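## Task

Put the thin slip sheet flat on the bottom inside the gray crate, then set the finned metal heat sink on top of it with its fins pointing up; the gray crate must end up upright and flat on the table.

## Robot and tools

Robot: two FANUC CRX arms on a table. left_arm carries a two-finger Robotiq gripper; right_arm carries a suction cup (vacuum tool). Calibrated bases: left_arm near (+0.065, +0.324, +0.025) m, right_arm near (-0.005, -0.307, +0.025) m.

Frames: the scene frame has its origin at table height, halfway between the nominal arm bases, +z up, +x pointing out over the table, and left_arm on the +y side (image left/right need not match). Reported positions (metres) and quaternions (w,x,y,z) are in the scene frame and can be a few centimetres off. Commanded offsets, however, are along each arm's own Hand target axes. Gripper: fingers point along its +z, close along its y; its reported point lies between the closed pads (tips reach ~19 mm past it closed, ~6 mm open). Vacuum tool: reported point is the centre of the cup rim (41 mm wide), cup faces its +z; the tool body widens to about 9 cm sideways from ~3 cm behind the rim.

The 16-number row (used by both moving tools), one list covering both arms, each number in [-1, 1]: left dx, dy, dz, rx, ry, rz, gripper position, force_limit, speed; then right dx, dy, dz, rx, ry, rz, suction. The six pose numbers per arm are an offset, not a pose: a displacement from that arm's Hand target as it was when the action or move began, along that target's own axes. Scale: 1.0 = 0.6 m for dx/dy/dz and 180 degrees for rx/ry/rz, which form one rotation vector. All six zero means stay at (or re-ask for) the current Hand target. Gripper position is absolute: +1 fully open (85 mm), about -0.8 pads touching, -1 close until blocked. force_limit and speed are absolute settings (both start at +1); slower closes grip more gently, about 20/85/150 mm/s at -1/0/+1. Suction: above 0.01 on, otherwise off; it persists. Always resend the current gripper and suction values, since a 0 there is a real command.

execute_actions(actions, cameras): actions is a list of actions; each action is up to 15 rows, one row per 1/30 s control step, with the last row held to fill 15 steps. Every row in an action counts from the Hand target at that action's start, so repeating an offset keeps moving further. An empty list just reports state and images. cameras: list of names (cam_high, cam_low, cam_left_wrist, cam_right_wrist); omitted/null/["all"] gives all, [] gives none; an unknown name voids the call.

move(target, speed, blend, stop_force, zero, blocking, cameras): straight-line path of each tool toward target, one 16-number row or a list of up to 15 rows, all offsets measured from the same starting Hand targets. speed: m/s, 0.002 to 1, default 0.25 (turns up to twice that in rad/s); one value or one per target. blend: metres of corner rounding for lists, default 0. stop_force: 12 to 80 N, ends an arm's path when it feels that much push against its motion; use it only slowly, not while rotating, and omit it when backing away from a contact. zero: true (default) re-zeroes force before the move; false accumulates. blocking=false returns after ~0.5 s while the move continues (not allowed with stop_force). No obstacle avoidance; paths cap at 10 s. The result adds a move: line: done, off_target, moving, held or fault, plus limits (paced = clipped command, held = steps withheld).

wait(seconds 0 to 10), stop() brakes a running move, zoom_image(camera, region [x0,y0,x1,y1] in pixels, at most 504x504) magnifies the latest image, read_manual(section) gives licence text only, finished_scene(scene) ends the current scene given its number; irreversible.

Results: end_effector_position, end_effector_quat_wxyz, Hand target (the last commanded pose after clipping; next offsets start there), joint velocities ("within noise" means still), flange force along tool axes (noisy, "no reading" near singular poses). Gripper: object_status 0 moving, 1 blocked while opening, 2 blocked while closing (a grasp), 3 reached target or pads met; position_measured in counts (3 open, ~78 = 60 mm, 130 = 40 mm, 180 = 20 mm, 230 closed). Vacuum: suction_measured (near 0 no seal, 0.83+ airtight); part_present turns 1 at 0.50 and 0 below 0.45. MOTOR HOT warns of overheating.

Control notes: each step clips the command to 70 mm and 16 degrees from the measured pose, so long offsets take several actions. A tool often stops short; resend or add the missing distance. To pick with suction, press the whole rim onto a smooth flat face away from edges and holes, then lift; held parts sit up to 16 mm nearer the tool. To release, rest the part on its support, then switch suction off and back off over 22 mm. To grasp, send position -1 and confirm status 2.

Avoid: any net outside force of 150 N or joint torque at its limit (wrist joints 35.2 N m, others 140) which freezes the arm 10 s; pressing past firm contact; fast impacts; arms or tools touching each other; dropping parts or releasing them while moving; squeezing hard on a part still resting on something; overheating by holding loads or stretched poses; anything falling or being left off the table. Loose objects may occasionally get nudged by outside disturbances.

Each tool is called after "Emit:" as a command line: name --argument value for each argument, lists and objects as JSON in quotes; but a table of rows of numbers goes row by row, as --pt "numbers of a row", without its own name.

## Session

Emit:
execute_actions --actions '[]'

Scene clock: 0.00 s.
left_arm: end_effector_position=(+0.0695, +0.6129, +0.3741) position_measured=3 object_status=3 end_effector_quat_wxyz=(-0.564, +0.059, +0.790, +0.231) | right_arm: end_effector_position=(+0.1210, -0.2609, +0.1723) suction_measured=0.00 part_present=0 end_effector_quat_wxyz=(-0.036, +0.197, +0.914, +0.353)
Joint positions: left_arm=[0.642 -0.268 -0.333 -1.253 -2.002 -1.059] | right_arm=[-0.383 -0.707 -0.813 -0.699 -1.668 -0.041]
Joint velocities: within noise
Flange force (N): no reading
Hand target: left_arm +0.0695, +0.6129, +0.3741; -0.564, +0.059, +0.790, +0.231 | right_arm +0.1210, -0.2609, +0.1723; -0.036, +0.197, +0.914, +0.353

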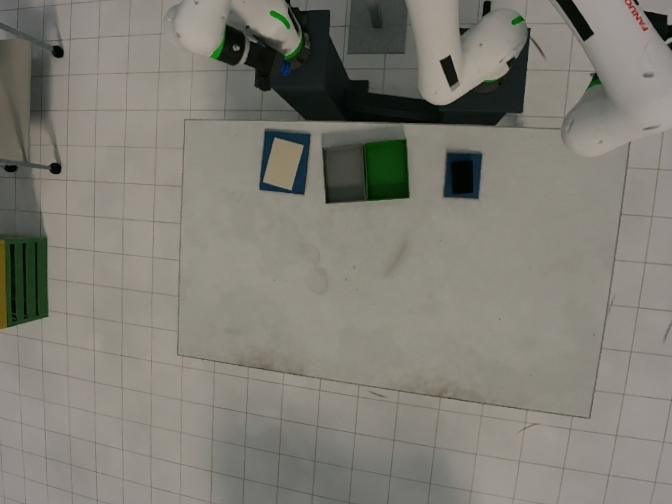

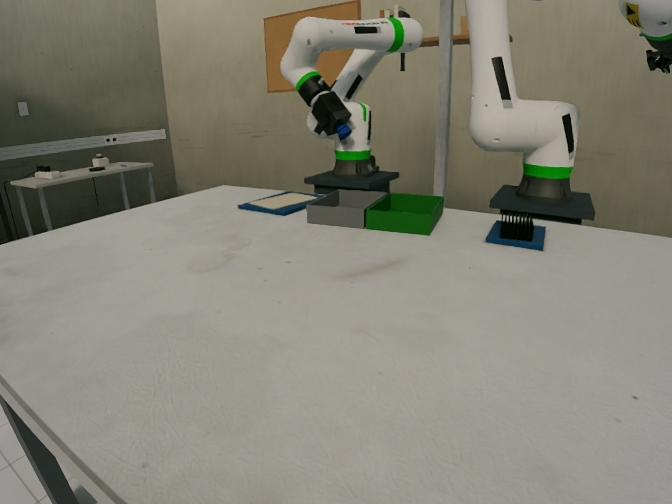

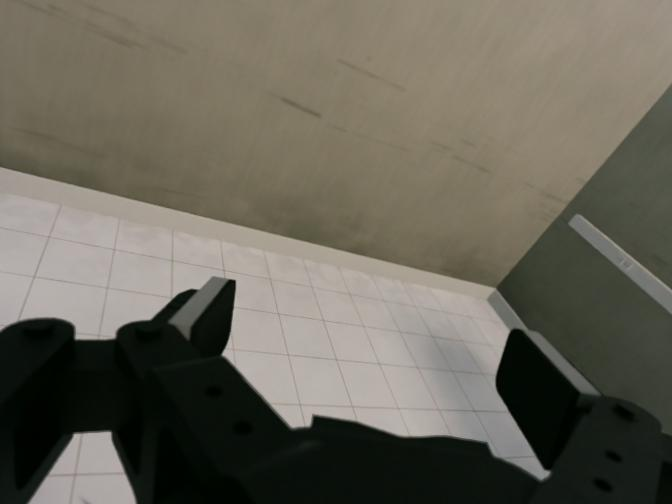

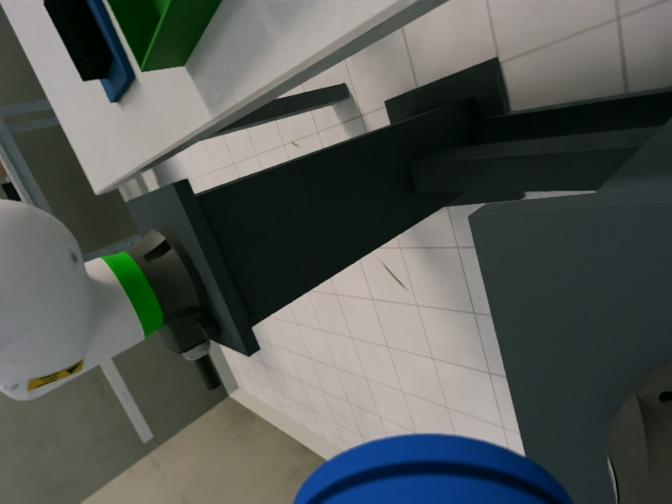

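Emit:
zoom_image --camera "cam_high" --region '[240, 110, 500, 220]'

Emit:
zoom_image --camera "cam_low" --region '[220, 160, 560, 270]'

Scaled by 1.938 from the camera's 672x504 image, which has a finer 960x720 frame.

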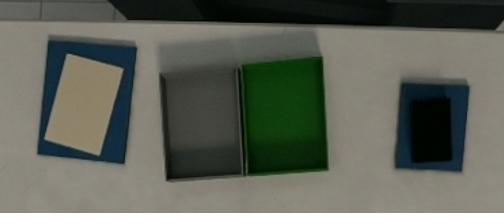

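Scaled by 1.482 from the camera's 672x504 image, which has a finer 960x720 frame.

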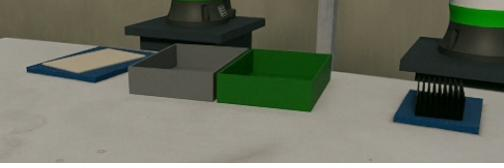

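Emit:
move --target '[-0.2339,-0.2884,-0.6955,0.158,-0.386,-0.040,1,1,1,-0.4003,0.2815,-0.1573,0.2314,-0.0236,-0.129,0]'

Scene clock: 6.23 s.
left_arm: end_effector_position=(+0.4189, +0.3028, +0.3001) position_measured=3 object_status=3 end_effector_quat_wxyz=(-0.001, +0.001, +1.000, +0.001) | right_arm: end_effector_position=(+0.4001, -0.2898, +0.3003) suction_measured=0.00 part_present=0 end_effector_quat_wxyz=(+0.000, +0.000, +1.000, +0.000)
Joint positions: left_arm=[0.316 -0.244 -0.232 -0.002 -1.585 -0.316] | right_arm=[0.364 -0.111 -0.162 -0.001 -1.519 -0.367]
Joint velocities: within noise
Flange force (N): left_arm=[-0.6 0.7 1.3] | right_arm=[7.8 3.3 -1.4]
Hand target: left_arm +0.4189, +0.3028, +0.3001; -0.001, +0.001, +1.000, +0.001 | right_arm +0.4001, -0.2898, +0.3003; +0.000, +0.000, +1.000, +0.000
Off the commanded pose: left_arm 0.000 m, 0 deg | right_arm 0.000 m, 0 deg.
move: done
camera_calibration:
cam_left_wrist: T_world_to_cam=[[-0.181768, 0.983235, -0.0144599, -0.205432], [0.952436, 0.179694, 0.246121, -0.501376], [0.244593, 0.0309648, -0.969131, 0.312342], [0, 0, 0, 1]] pos_world=[0.363791, 0.28241, 0.423129]
cam_right_wrist: T_world_to_cam=[[0.0724698, -0.994012, -0.0817829, -0.281761], [-0.918795, -0.098437, 0.382264, 0.270897], [-0.388026, 0.0474391, -0.920427, 0.505095], [0, 0, 0, 1]] pos_world=[0.465308, -0.277369, 0.338305]

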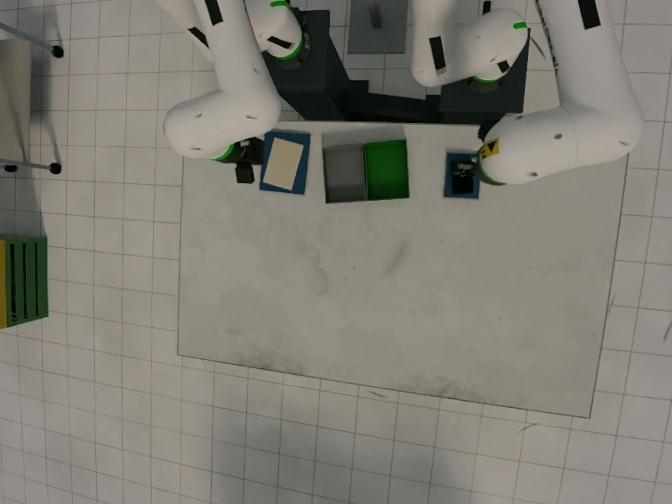

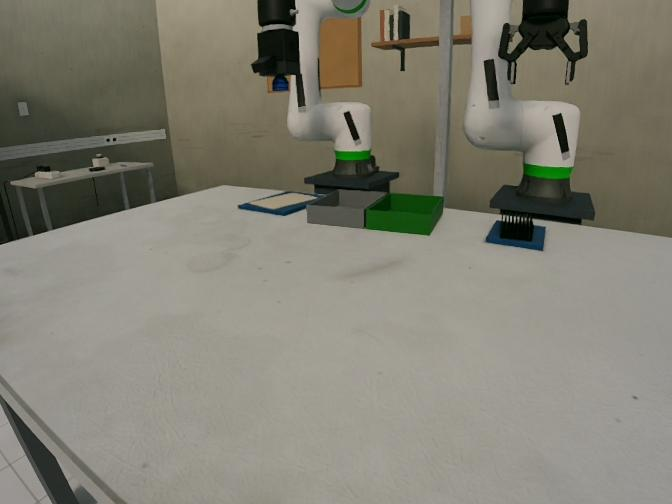

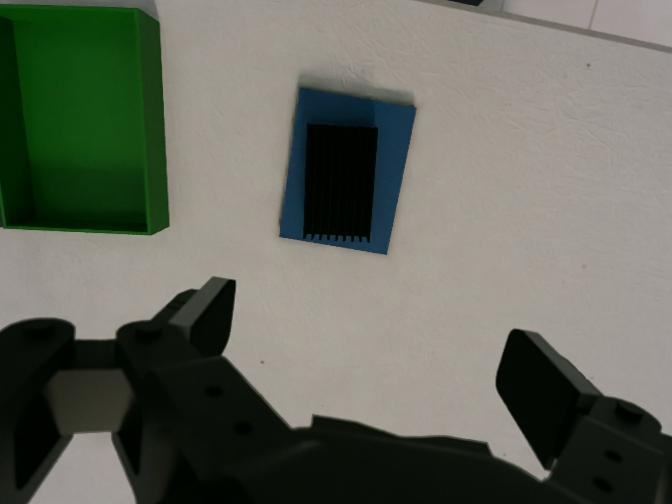

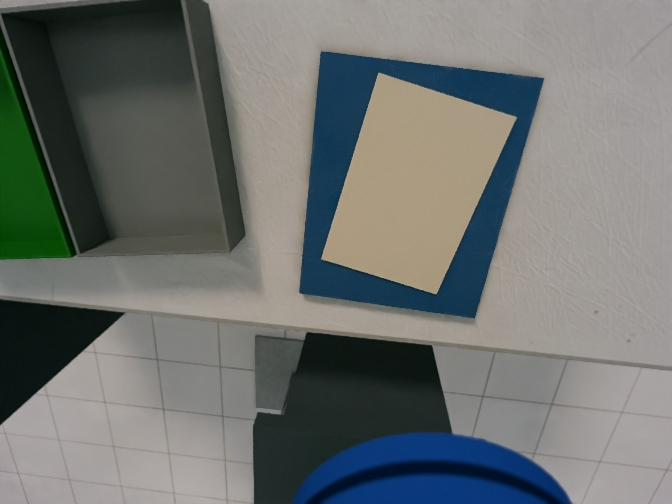

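Emit:
zoom_image --camera "cam_left_wrist" --region '[260, 70, 430, 270]'

Emit:
zoom_image --camera "cam_low" --region '[460, 190, 580, 260]'

Emit:
zoom_image --camera "cam_low" --region '[230, 170, 460, 250]'

Emit:
zoom_image --camera "cam_right_wrist" --region '[0, 0, 260, 270]'

Scaled by 2.520 from the camera's 672x504 image, which has a finer 960x720 frame.

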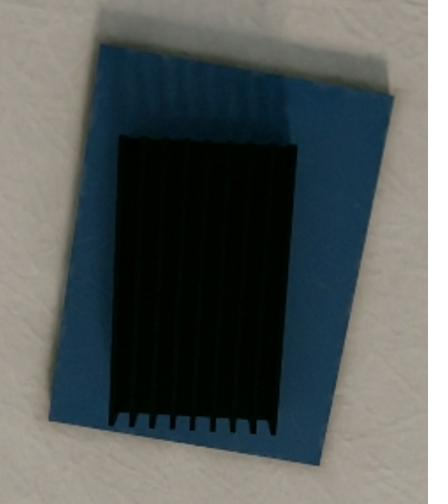

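Scaled by 4.200 from the camera's 672x504 image, which has a finer 960x720 frame.

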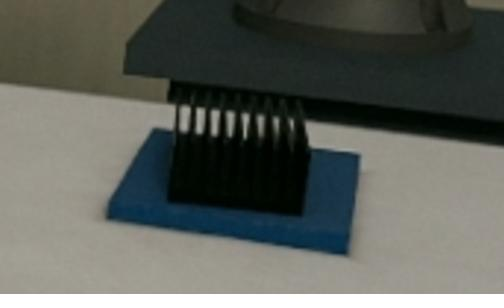

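Scaled by 2.191 from the camera's 672x504 image, which has a finer 960x720 frame.

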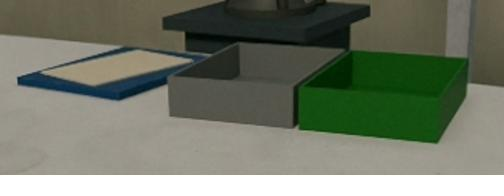

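Scaled by 1.867 from the camera's 672x504 image, which has a finer 960x720 frame.

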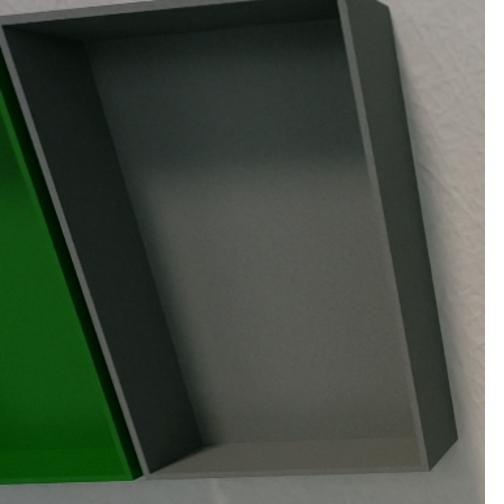

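Emit:
zoom_image --camera "cam_low" --region '[230, 0, 330, 110]'

Scaled by 4.582 from the camera's 672x504 image, which has a finer 960x720 frame.

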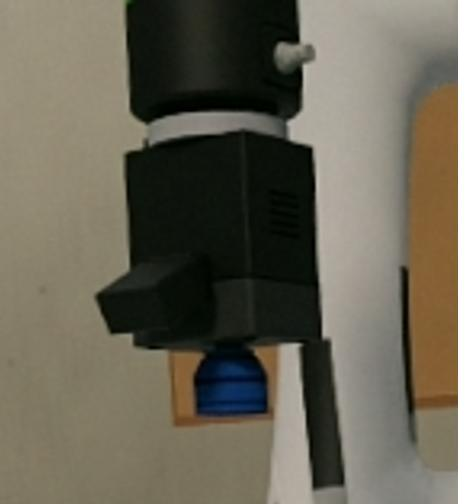

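Emit:
move --target '[0.035,-0.0233,0.2333,0,0,-0.047,1,1,1,-0.1,0.3833,-0.05,0,0,0,0]'

Scene clock: 10.40 s.
left_arm: end_effector_position=(+0.3975, +0.2890, +0.1602) position_measured=3 object_status=3 end_effector_quat_wxyz=(-0.001, -0.073, +0.997, +0.001) | right_arm: end_effector_position=(+0.4601, -0.0599, +0.3305) suction_measured=0.00 part_present=0 end_effector_quat_wxyz=(+0.000, +0.000, +1.000, +0.000)
Joint positions: left_arm=[0.295 -0.244 -0.563 -0.002 -1.254 -0.146] | right_arm=[0.734 0.198 0.229 -0.001 -1.602 -0.737]
Joint velocities: within noise
Flange force (N): left_arm=[-1.4 -0.2 1.6] | right_arm=[6.9 -0.5 -0.6]
Hand target: left_arm +0.3975, +0.2890, +0.1602; -0.001, -0.073, +0.997, +0.001 | right_arm +0.4601, -0.0598, +0.3305; +0.000, +0.000, +1.000, +0.000
Off the commanded pose: left_arm 0.000 m, 0 deg | right_arm 0.000 m, 0 deg.
move: done
camera_calibration:
cam_left_wrist: T_world_to_cam=[[-0.324403, 0.945814, -0.0141315, -0.13023], [0.915605, 0.317723, 0.246411, -0.469426], [0.237549, 0.0669975, -0.969062, 0.174702], [0, 0, 0, 1]] pos_world=[0.346062, 0.260616, 0.283129]
cam_right_wrist: T_world_to_cam=[[0.0725153, -0.994016, -0.0816943, -0.0551728], [-0.918791, -0.098445, 0.382272, 0.337106], [-0.388027, 0.0473393, -0.920431, 0.545265], [0, 0, 0, 1]] pos_world=[0.525308, -0.0474688, 0.368505]

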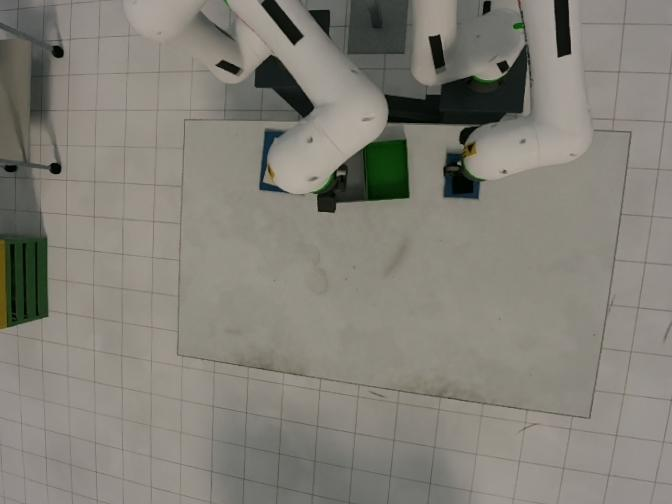

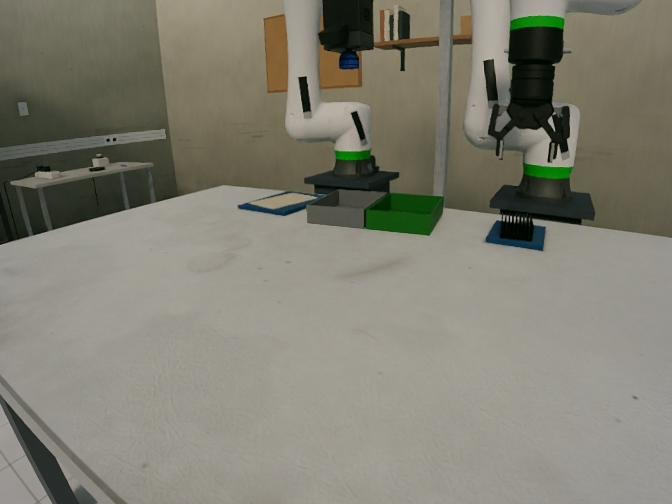

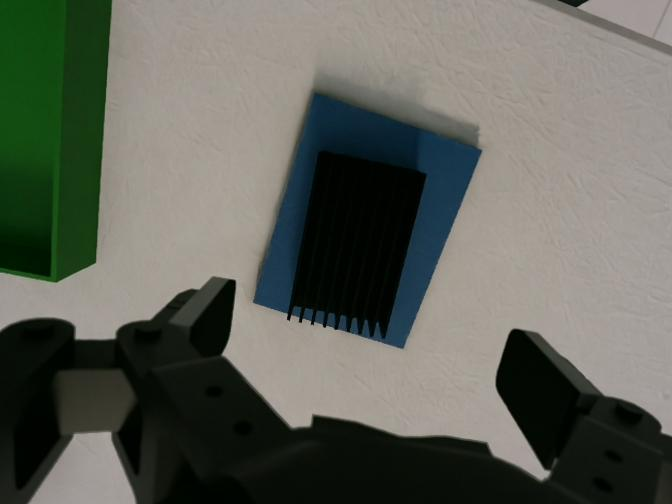

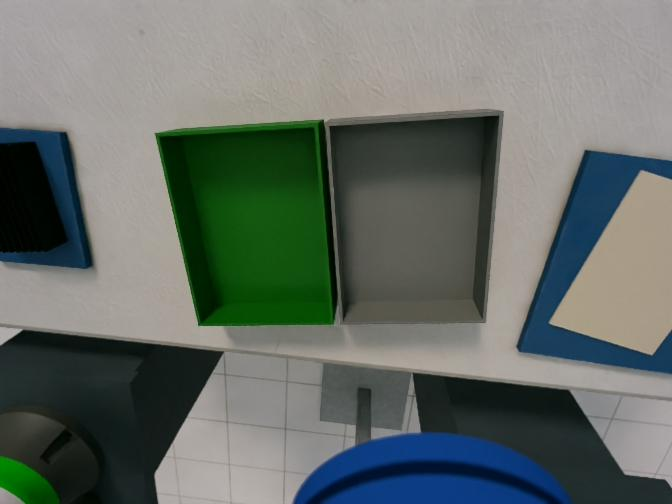

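Emit:
zoom_image --camera "cam_right_wrist" --region '[310, 90, 520, 340]'

Scaled by 2.016 from the camera's 672x504 image, which has a finer 960x720 frame.

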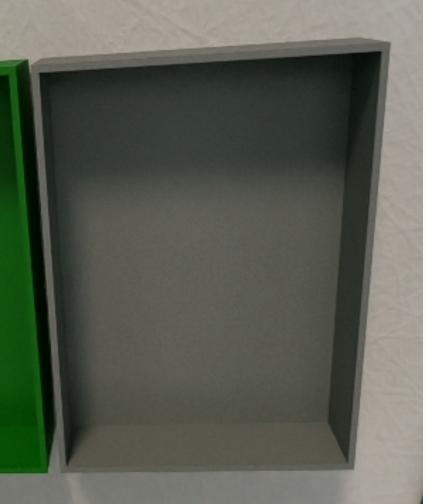

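Emit:
move --target '[-0.0033,-0.0017,0.1667,0,0,0,1,-0.3,0,0.1332,-0.4297,0.4675,0,0,0.0678,0]'

Scene clock: 15.50 s.
left_arm: end_effector_position=(+0.3993, +0.2884, +0.0601) position_measured=3 object_status=3 end_effector_quat_wxyz=(-0.001, -0.073, +0.997, +0.001) | right_arm: end_effector_position=(+0.3802, -0.3174, +0.0498) suction_measured=0.00 part_present=0 end_effector_quat_wxyz=(+0.000, +0.106, +0.994, +0.000)
Joint positions: left_arm=[0.291 -0.103 -0.709 -0.002 -0.967 -0.142] | right_arm=[0.313 0.077 -0.613 -0.001 -0.88 -0.528]
Joint velocities: within noise
Flange force (N): left_arm=[-1.1 -0.2 1.3] | right_arm=[7.7 2.7 -5.8]
Hand target: left_arm +0.3993, +0.2883, +0.0601; -0.001, -0.073, +0.997, +0.001 | right_arm +0.3802, -0.3174, +0.0498; +0.000, +0.106, +0.994, +0.000
Off the commanded pose: left_arm 0.000 m, 0 deg | right_arm 0.000 m, 0 deg.
move: done
camera_calibration:
cam_left_wrist: T_world_to_cam=[[-0.324374, 0.945824, -0.0141235, -0.130505], [0.915616, 0.317693, 0.246412, -0.446238], [0.237549, 0.0669977, -0.969062, 0.0774087], [0, 0, 0, 1]] pos_world=[0.347862, 0.260016, 0.183129]
cam_right_wrist: T_world_to_cam=[[-0.139212, -0.986886, -0.0817039, -0.245527], [-0.918771, 0.0979407, 0.382449, 0.407974], [-0.369431, 0.128309, -0.920357, 0.28673], [0, 0, 0, 1]] pos_world=[0.446582, -0.319054, 0.0878043]

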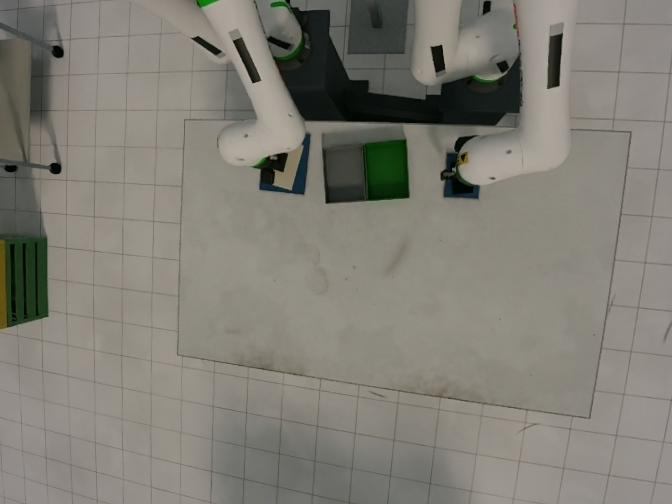

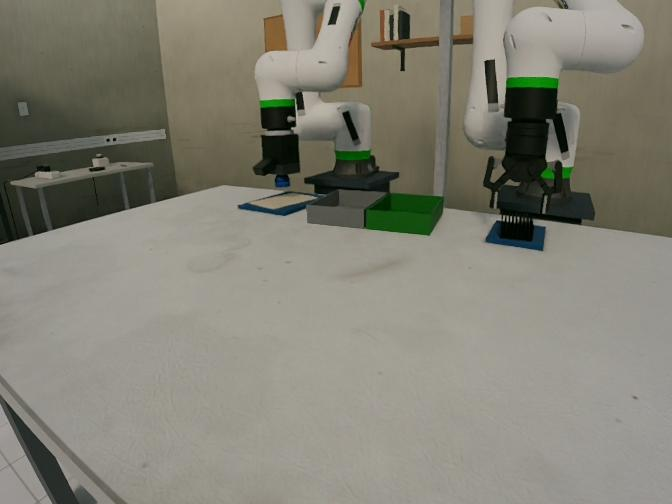

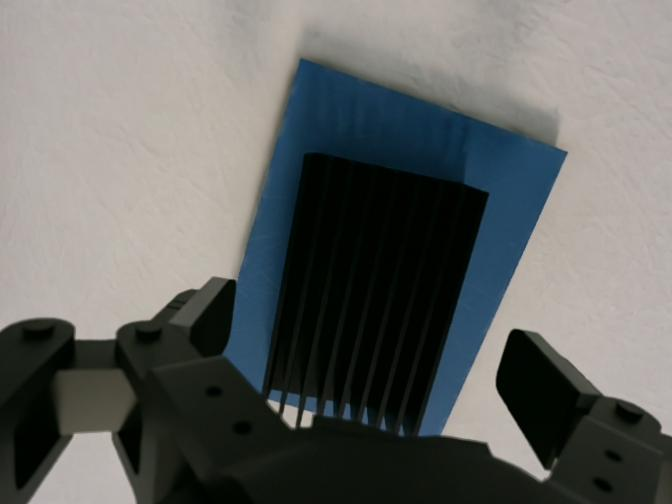

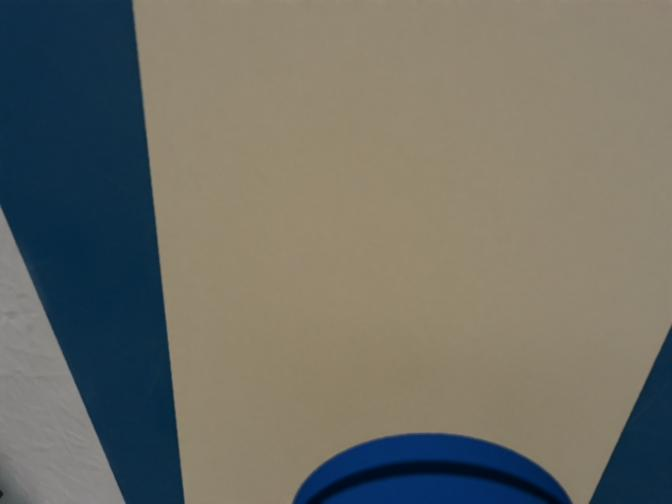

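Emit:
move --target '[0,0,0.0567,0,0,0,1,-0.3,0,0,0,0.073,0,0,0,1]' --speed 0.03 --stop_force 14

Scene clock: 18.13 s.
left_arm: end_effector_position=(+0.3992, +0.2884, +0.0261) position_measured=3 object_status=3 end_effector_quat_wxyz=(-0.001, -0.073, +0.997, +0.001) | right_arm: end_effector_position=(+0.3802, -0.3173, +0.0060) suction_measured=0.94 part_present=1 end_effector_quat_wxyz=(+0.000, +0.106, +0.994, +0.000)
Joint positions: left_arm=[0.291 -0.035 -0.747 -0.002 -0.861 -0.142] | right_arm=[0.313 0.167 -0.648 -0.001 -0.755 -0.528]
Joint velocities: within noise
Flange force (N): left_arm=[-1.4 0.1 1.2] | right_arm=[7.4 2.3 -6.4]
Hand target: left_arm +0.3992, +0.2884, +0.0261; -0.001, -0.073, +0.997, +0.001 | right_arm +0.3802, -0.3174, +0.0060; +0.000, +0.106, +0.994, +0.000
Off the commanded pose: left_arm 0.000 m, 0 deg | right_arm 0.000 m, 0 deg.
move: done
camera_calibration:
cam_left_wrist: T_world_to_cam=[[-0.32441, 0.945811, -0.0141001, -0.131102], [0.915627, 0.317729, 0.246323, -0.437776], [0.237455, 0.0669991, -0.969085, 0.0444164], [0, 0, 0, 1]] pos_world=[0.347762, 0.260116, 0.149029]
cam_right_wrist: T_world_to_cam=[[-0.139268, -0.986871, -0.0817865, -0.249086], [-0.918765, 0.0979609, 0.38246, 0.424637], [-0.369427, 0.128407, -0.920345, 0.24641], [0, 0, 0, 1]] pos_world=[0.446482, -0.319054, 0.0440041]

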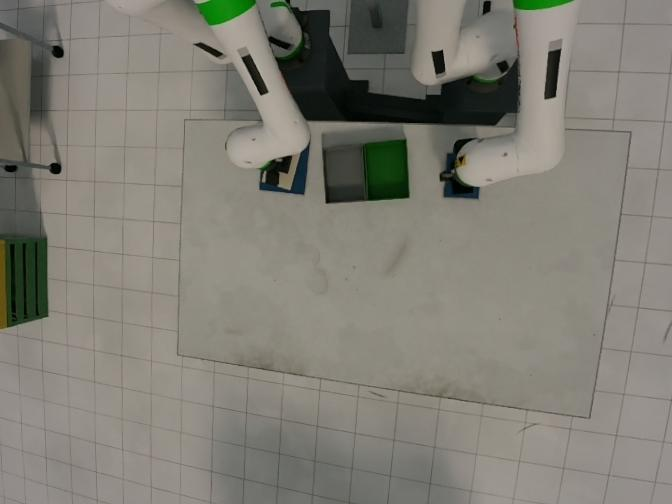

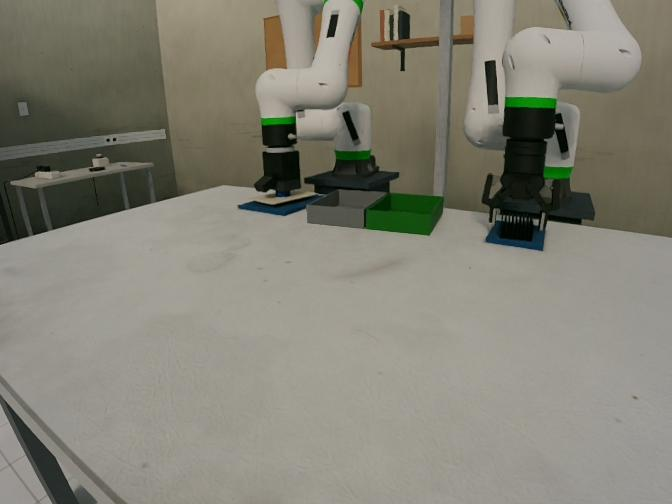

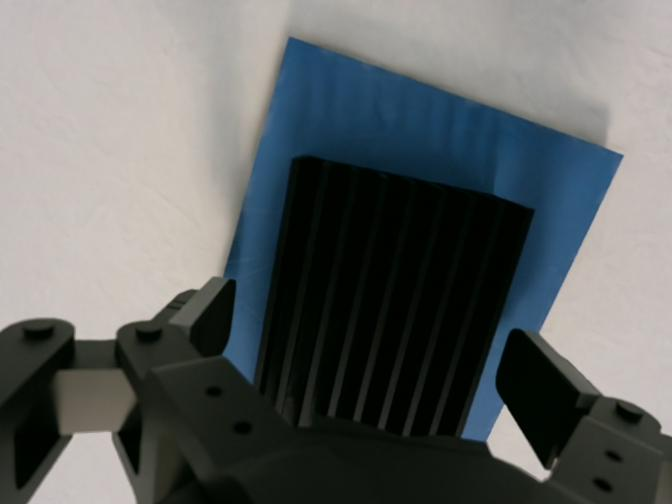

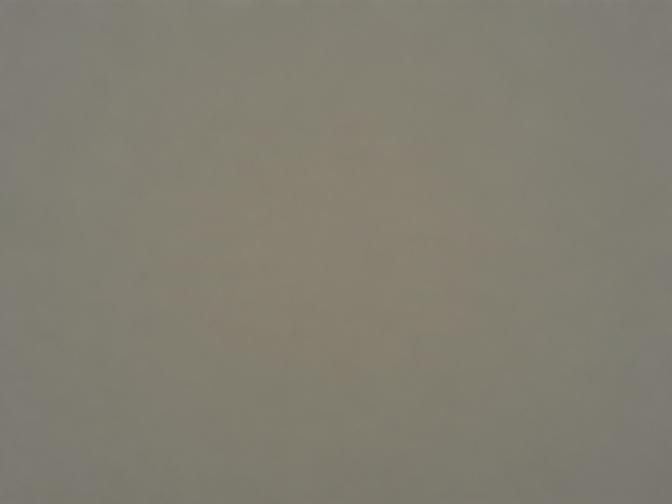

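Emit:
move --pt "0 0 0 0 0 0 -1 -0.5 -1 0 0 -0.1567 0 0 0 1" --pt "0 0 0 0 0 0 -1 -0.5 -1 0.0317 0.3691 -0.1567 0 0 -0.1122 1" --blend '[0.02,0]'

Scene clock: 21.77 s.
left_arm: end_effector_position=(+0.3992, +0.2884, +0.0261) position_measured=78 object_status=2 end_effector_quat_wxyz=(-0.001, -0.073, +0.997, +0.001) | right_arm: end_effector_position=(+0.4084, -0.0970, +0.1002) suction_measured=0.94 part_present=1 end_effector_quat_wxyz=(+0.000, -0.070, +0.998, +0.000)
Joint positions: left_arm=[0.291 -0.035 -0.747 -0.002 -0.861 -0.142] | right_arm=[0.75 0.182 -0.349 -0.001 -1.039 -0.613]
Joint velocities: within noise
Flange force (N): left_arm=[4.2 1.8 -21.9] | right_arm=[5.5 1.2 -3.6]
Hand target: left_arm +0.3992, +0.2884, +0.0261; -0.001, -0.073, +0.997, +0.001 | right_arm +0.4084, -0.0970, +0.1002; +0.000, -0.070, +0.998, +0.000
Off the commanded pose: left_arm 0.000 m, 0 deg | right_arm 0.000 m, 0 deg.
move: done; blend cut to 0 m at target 1
camera_calibration:
cam_left_wrist: T_world_to_cam=[[-0.324403, 0.945814, -0.0141315, -0.131006], [0.915605, 0.317723, 0.246411, -0.437748], [0.237549, 0.0669975, -0.969062, 0.0443875], [0, 0, 0, 1]] pos_world=[0.347762, 0.260016, 0.149029]
cam_right_wrist: T_world_to_cam=[[0.210023, -0.974274, -0.0817287, -0.161367], [-0.896243, -0.225256, 0.382111, 0.352471], [-0.390691, -0.00700348, -0.920495, 0.310786], [0, 0, 0, 1]] pos_world=[0.471212, -0.0756431, 0.138206]

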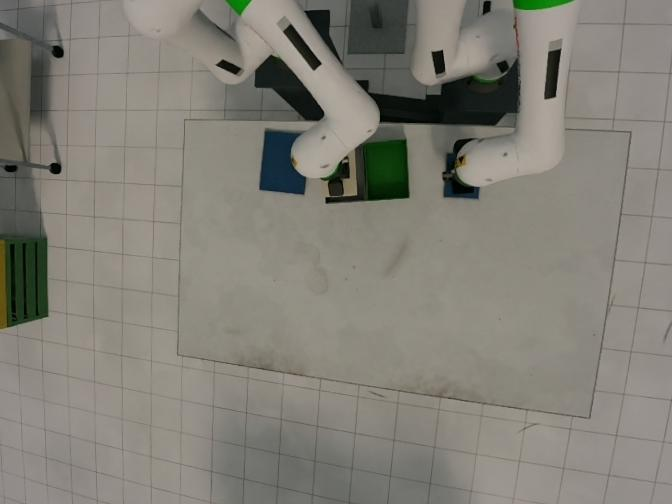

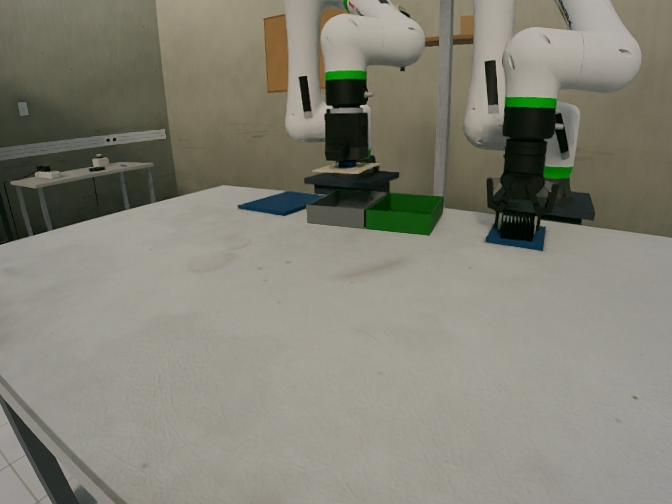

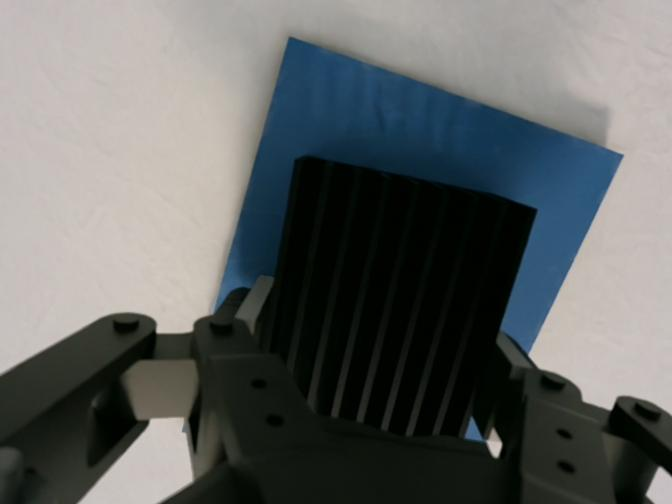

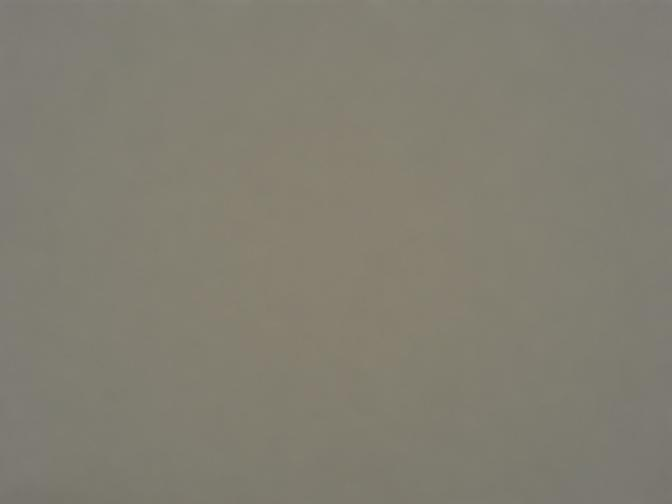

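Emit:
move --target '[0,0,-0.09,0,0,0,-1,-0.5,-1,0,0,0.08,0,0,0,1]' --speed 0.12

Emit:
zoom_image --camera "cam_high" --region '[290, 120, 400, 220]'

Emit:
zoom_image --camera "cam_low" --region '[270, 120, 460, 250]'

Scene clock: 23.13 s.
left_arm: end_effector_position=(+0.3994, +0.2883, +0.0801) position_measured=78 object_status=2 end_effector_quat_wxyz=(-0.001, -0.073, +0.997, +0.001) | right_arm: end_effector_position=(+0.4084, -0.0969, +0.0522) suction_measured=0.94 part_present=1 end_effector_quat_wxyz=(+0.000, -0.070, +0.998, +0.000)
Joint positions: left_arm=[0.291 -0.137 -0.683 -0.002 -1.027 -0.142] | right_arm=[0.75 0.252 -0.396 -0.001 -0.922 -0.613]
Joint velocities: within noise
Flange force (N): left_arm=[-0.5 0.8 3.5] | right_arm=[8.3 0.8 -5.6]
Hand target: left_arm +0.3994, +0.2883, +0.0801; -0.001, -0.073, +0.997, +0.001 | right_arm +0.4084, -0.0969, +0.0522; +0.000, -0.070, +0.998, +0.000
Off the commanded pose: left_arm 0.000 m, 0 deg | right_arm 0.000 m, 0 deg.
move: done
camera_calibration:
cam_left_wrist: T_world_to_cam=[[-0.324497, 0.945781, -0.014124, -0.130138], [0.915597, 0.317819, 0.246321, -0.451241], [0.237455, 0.0669985, -0.969085, 0.0967064], [0, 0, 0, 1]] pos_world=[0.347962, 0.260016, 0.203029]
cam_right_wrist: T_world_to_cam=[[0.210077, -0.97425, -0.0818792, -0.165202], [-0.896193, -0.225364, 0.382163, 0.370799], [-0.390775, -0.00690416, -0.92046, 0.266647], [0, 0, 0, 1]] pos_world=[0.471212, -0.0755427, 0.0902056]

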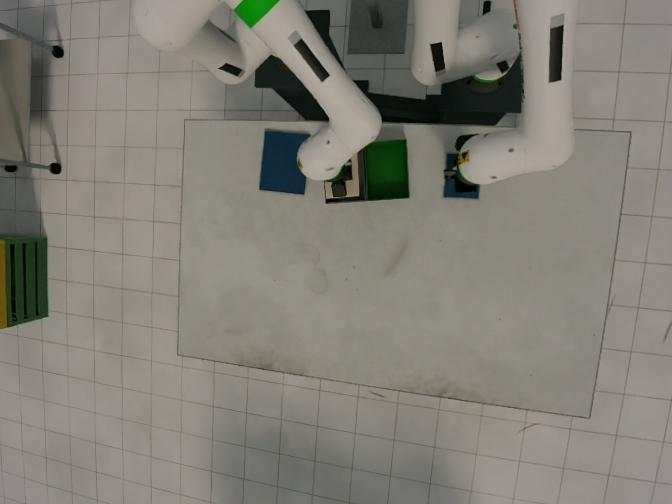

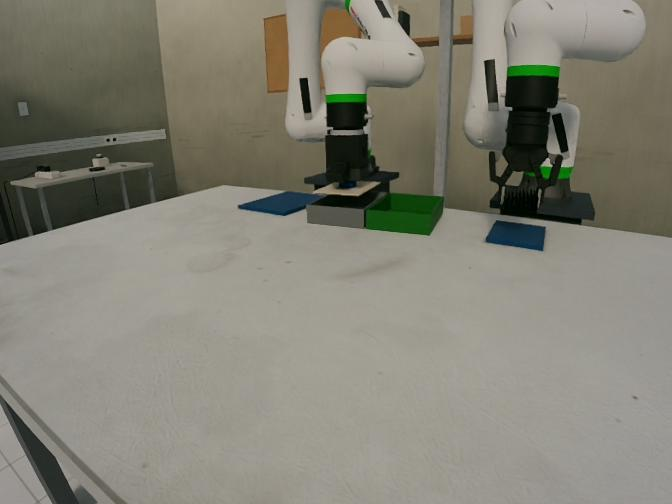

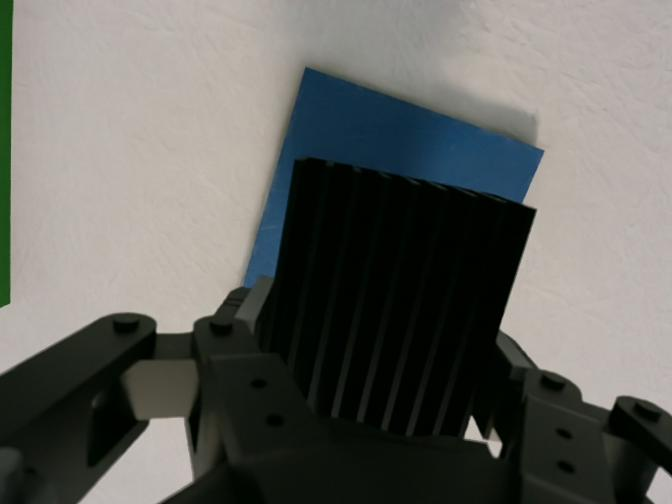

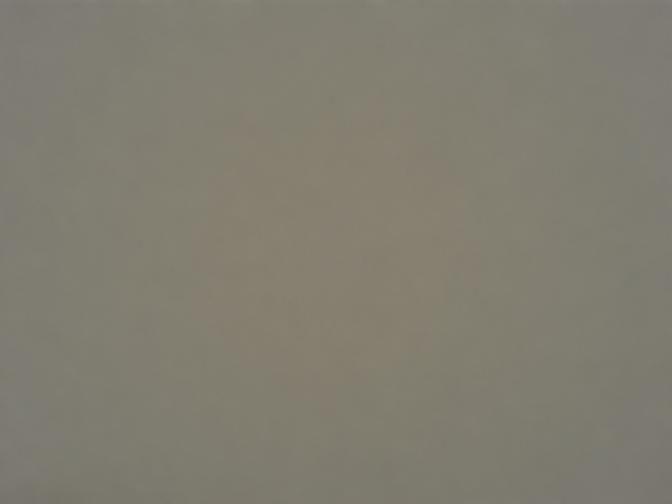

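Scaled by 4.582 from the camera's 672x504 image, which has a finer 960x720 frame.

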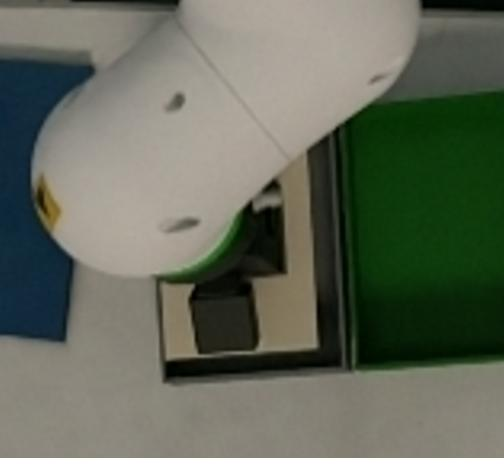

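Scaled by 2.653 from the camera's 672x504 image, which has a finer 960x720 frame.

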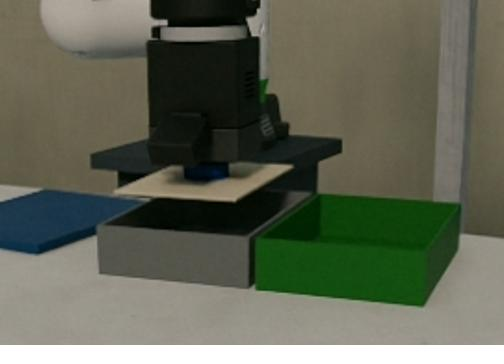

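Emit:
move --target '[0.0237,-0.2627,-0.0667,0,0,0,-1,-0.5,-1,0,0.0067,0.045,0,0,0,1]' --speed 0.2

Emit:
zoom_image --camera "cam_high" --region '[290, 120, 400, 220]'

Emit:
zoom_image --camera "cam_low" --region '[270, 120, 460, 250]'

Scene clock: 25.17 s.
left_arm: end_effector_position=(+0.4084, +0.1303, +0.1199) position_measured=78 object_status=2 end_effector_quat_wxyz=(-0.001, -0.073, +0.997, +0.001) | right_arm: end_effector_position=(+0.4078, -0.0929, +0.0252) suction_measured=0.94 part_present=1 end_effector_quat_wxyz=(+0.000, -0.070, +0.998, +0.000)
Joint positions: left_arm=[-0.176 -0.034 -0.484 -0.001 -1.123 0.324] | right_arm=[0.757 0.3 -0.413 -0.001 -0.857 -0.621]
Joint velocities: within noise
Flange force (N): left_arm=[0.3 -0.8 3.1] | right_arm=[6.9 1.1 -5.7]
Hand target: left_arm +0.4084, +0.1303, +0.1199; -0.001, -0.073, +0.997, +0.001 | right_arm +0.4078, -0.0929, +0.0252; +0.000, -0.070, +0.998, +0.000
Off the commanded pose: left_arm 0.000 m, 0 deg | right_arm 0.000 m, 0 deg.
move: done
camera_calibration:
cam_left_wrist: T_world_to_cam=[[-0.324497, 0.945781, -0.014124, 0.022747], [0.915597, 0.317819, 0.246321, -0.419003], [0.237455, 0.0669985, -0.969085, 0.143845], [0, 0, 0, 1]] pos_world=[0.356862, 0.102016, 0.242929]
cam_right_wrist: T_world_to_cam=[[0.210008, -0.974276, -0.081745, -0.163389], [-0.896209, -0.225248, 0.382194, 0.381584], [-0.390776, -0.00700333, -0.920459, 0.24162], [0, 0, 0, 1]] pos_world=[0.470712, -0.0715431, 0.0632058]

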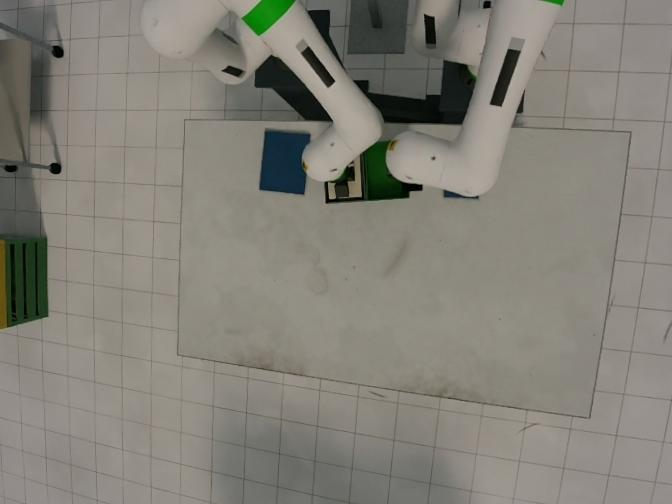

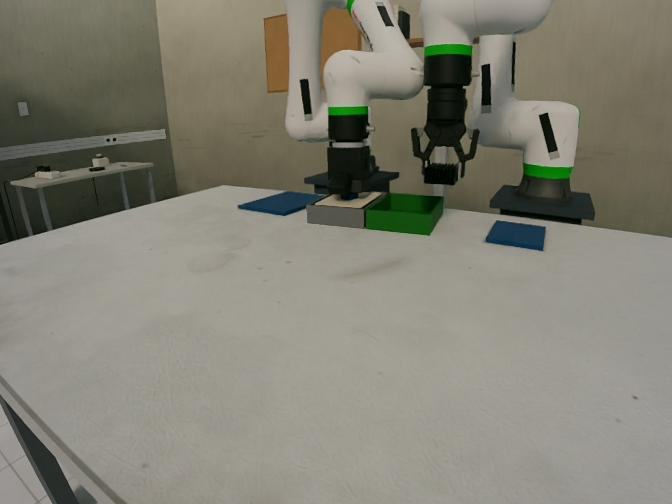

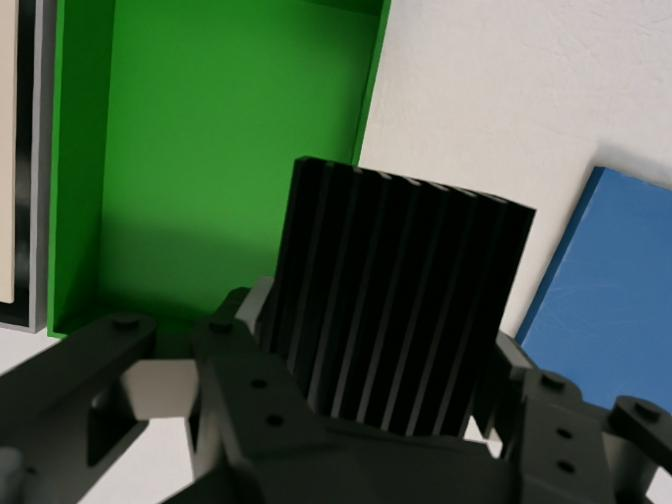

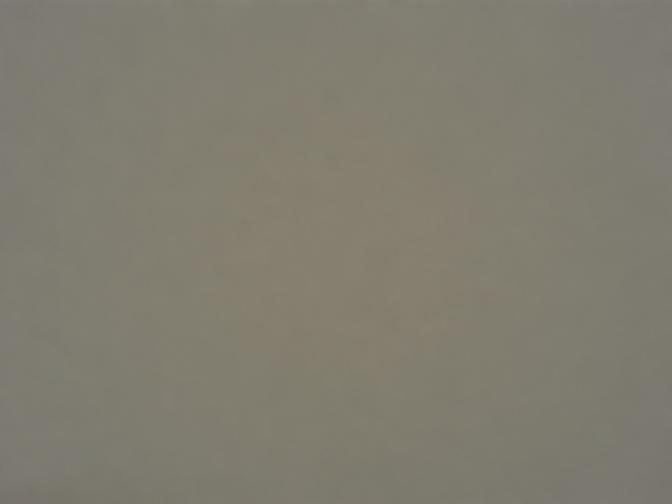

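Scaled by 4.582 from the camera's 672x504 image, which has a finer 960x720 frame.

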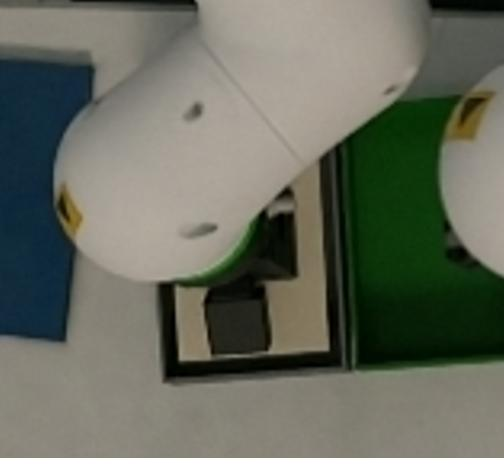

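Scaled by 2.653 from the camera's 672x504 image, which has a finer 960x720 frame.

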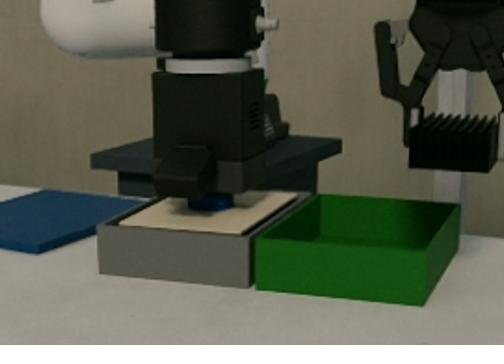

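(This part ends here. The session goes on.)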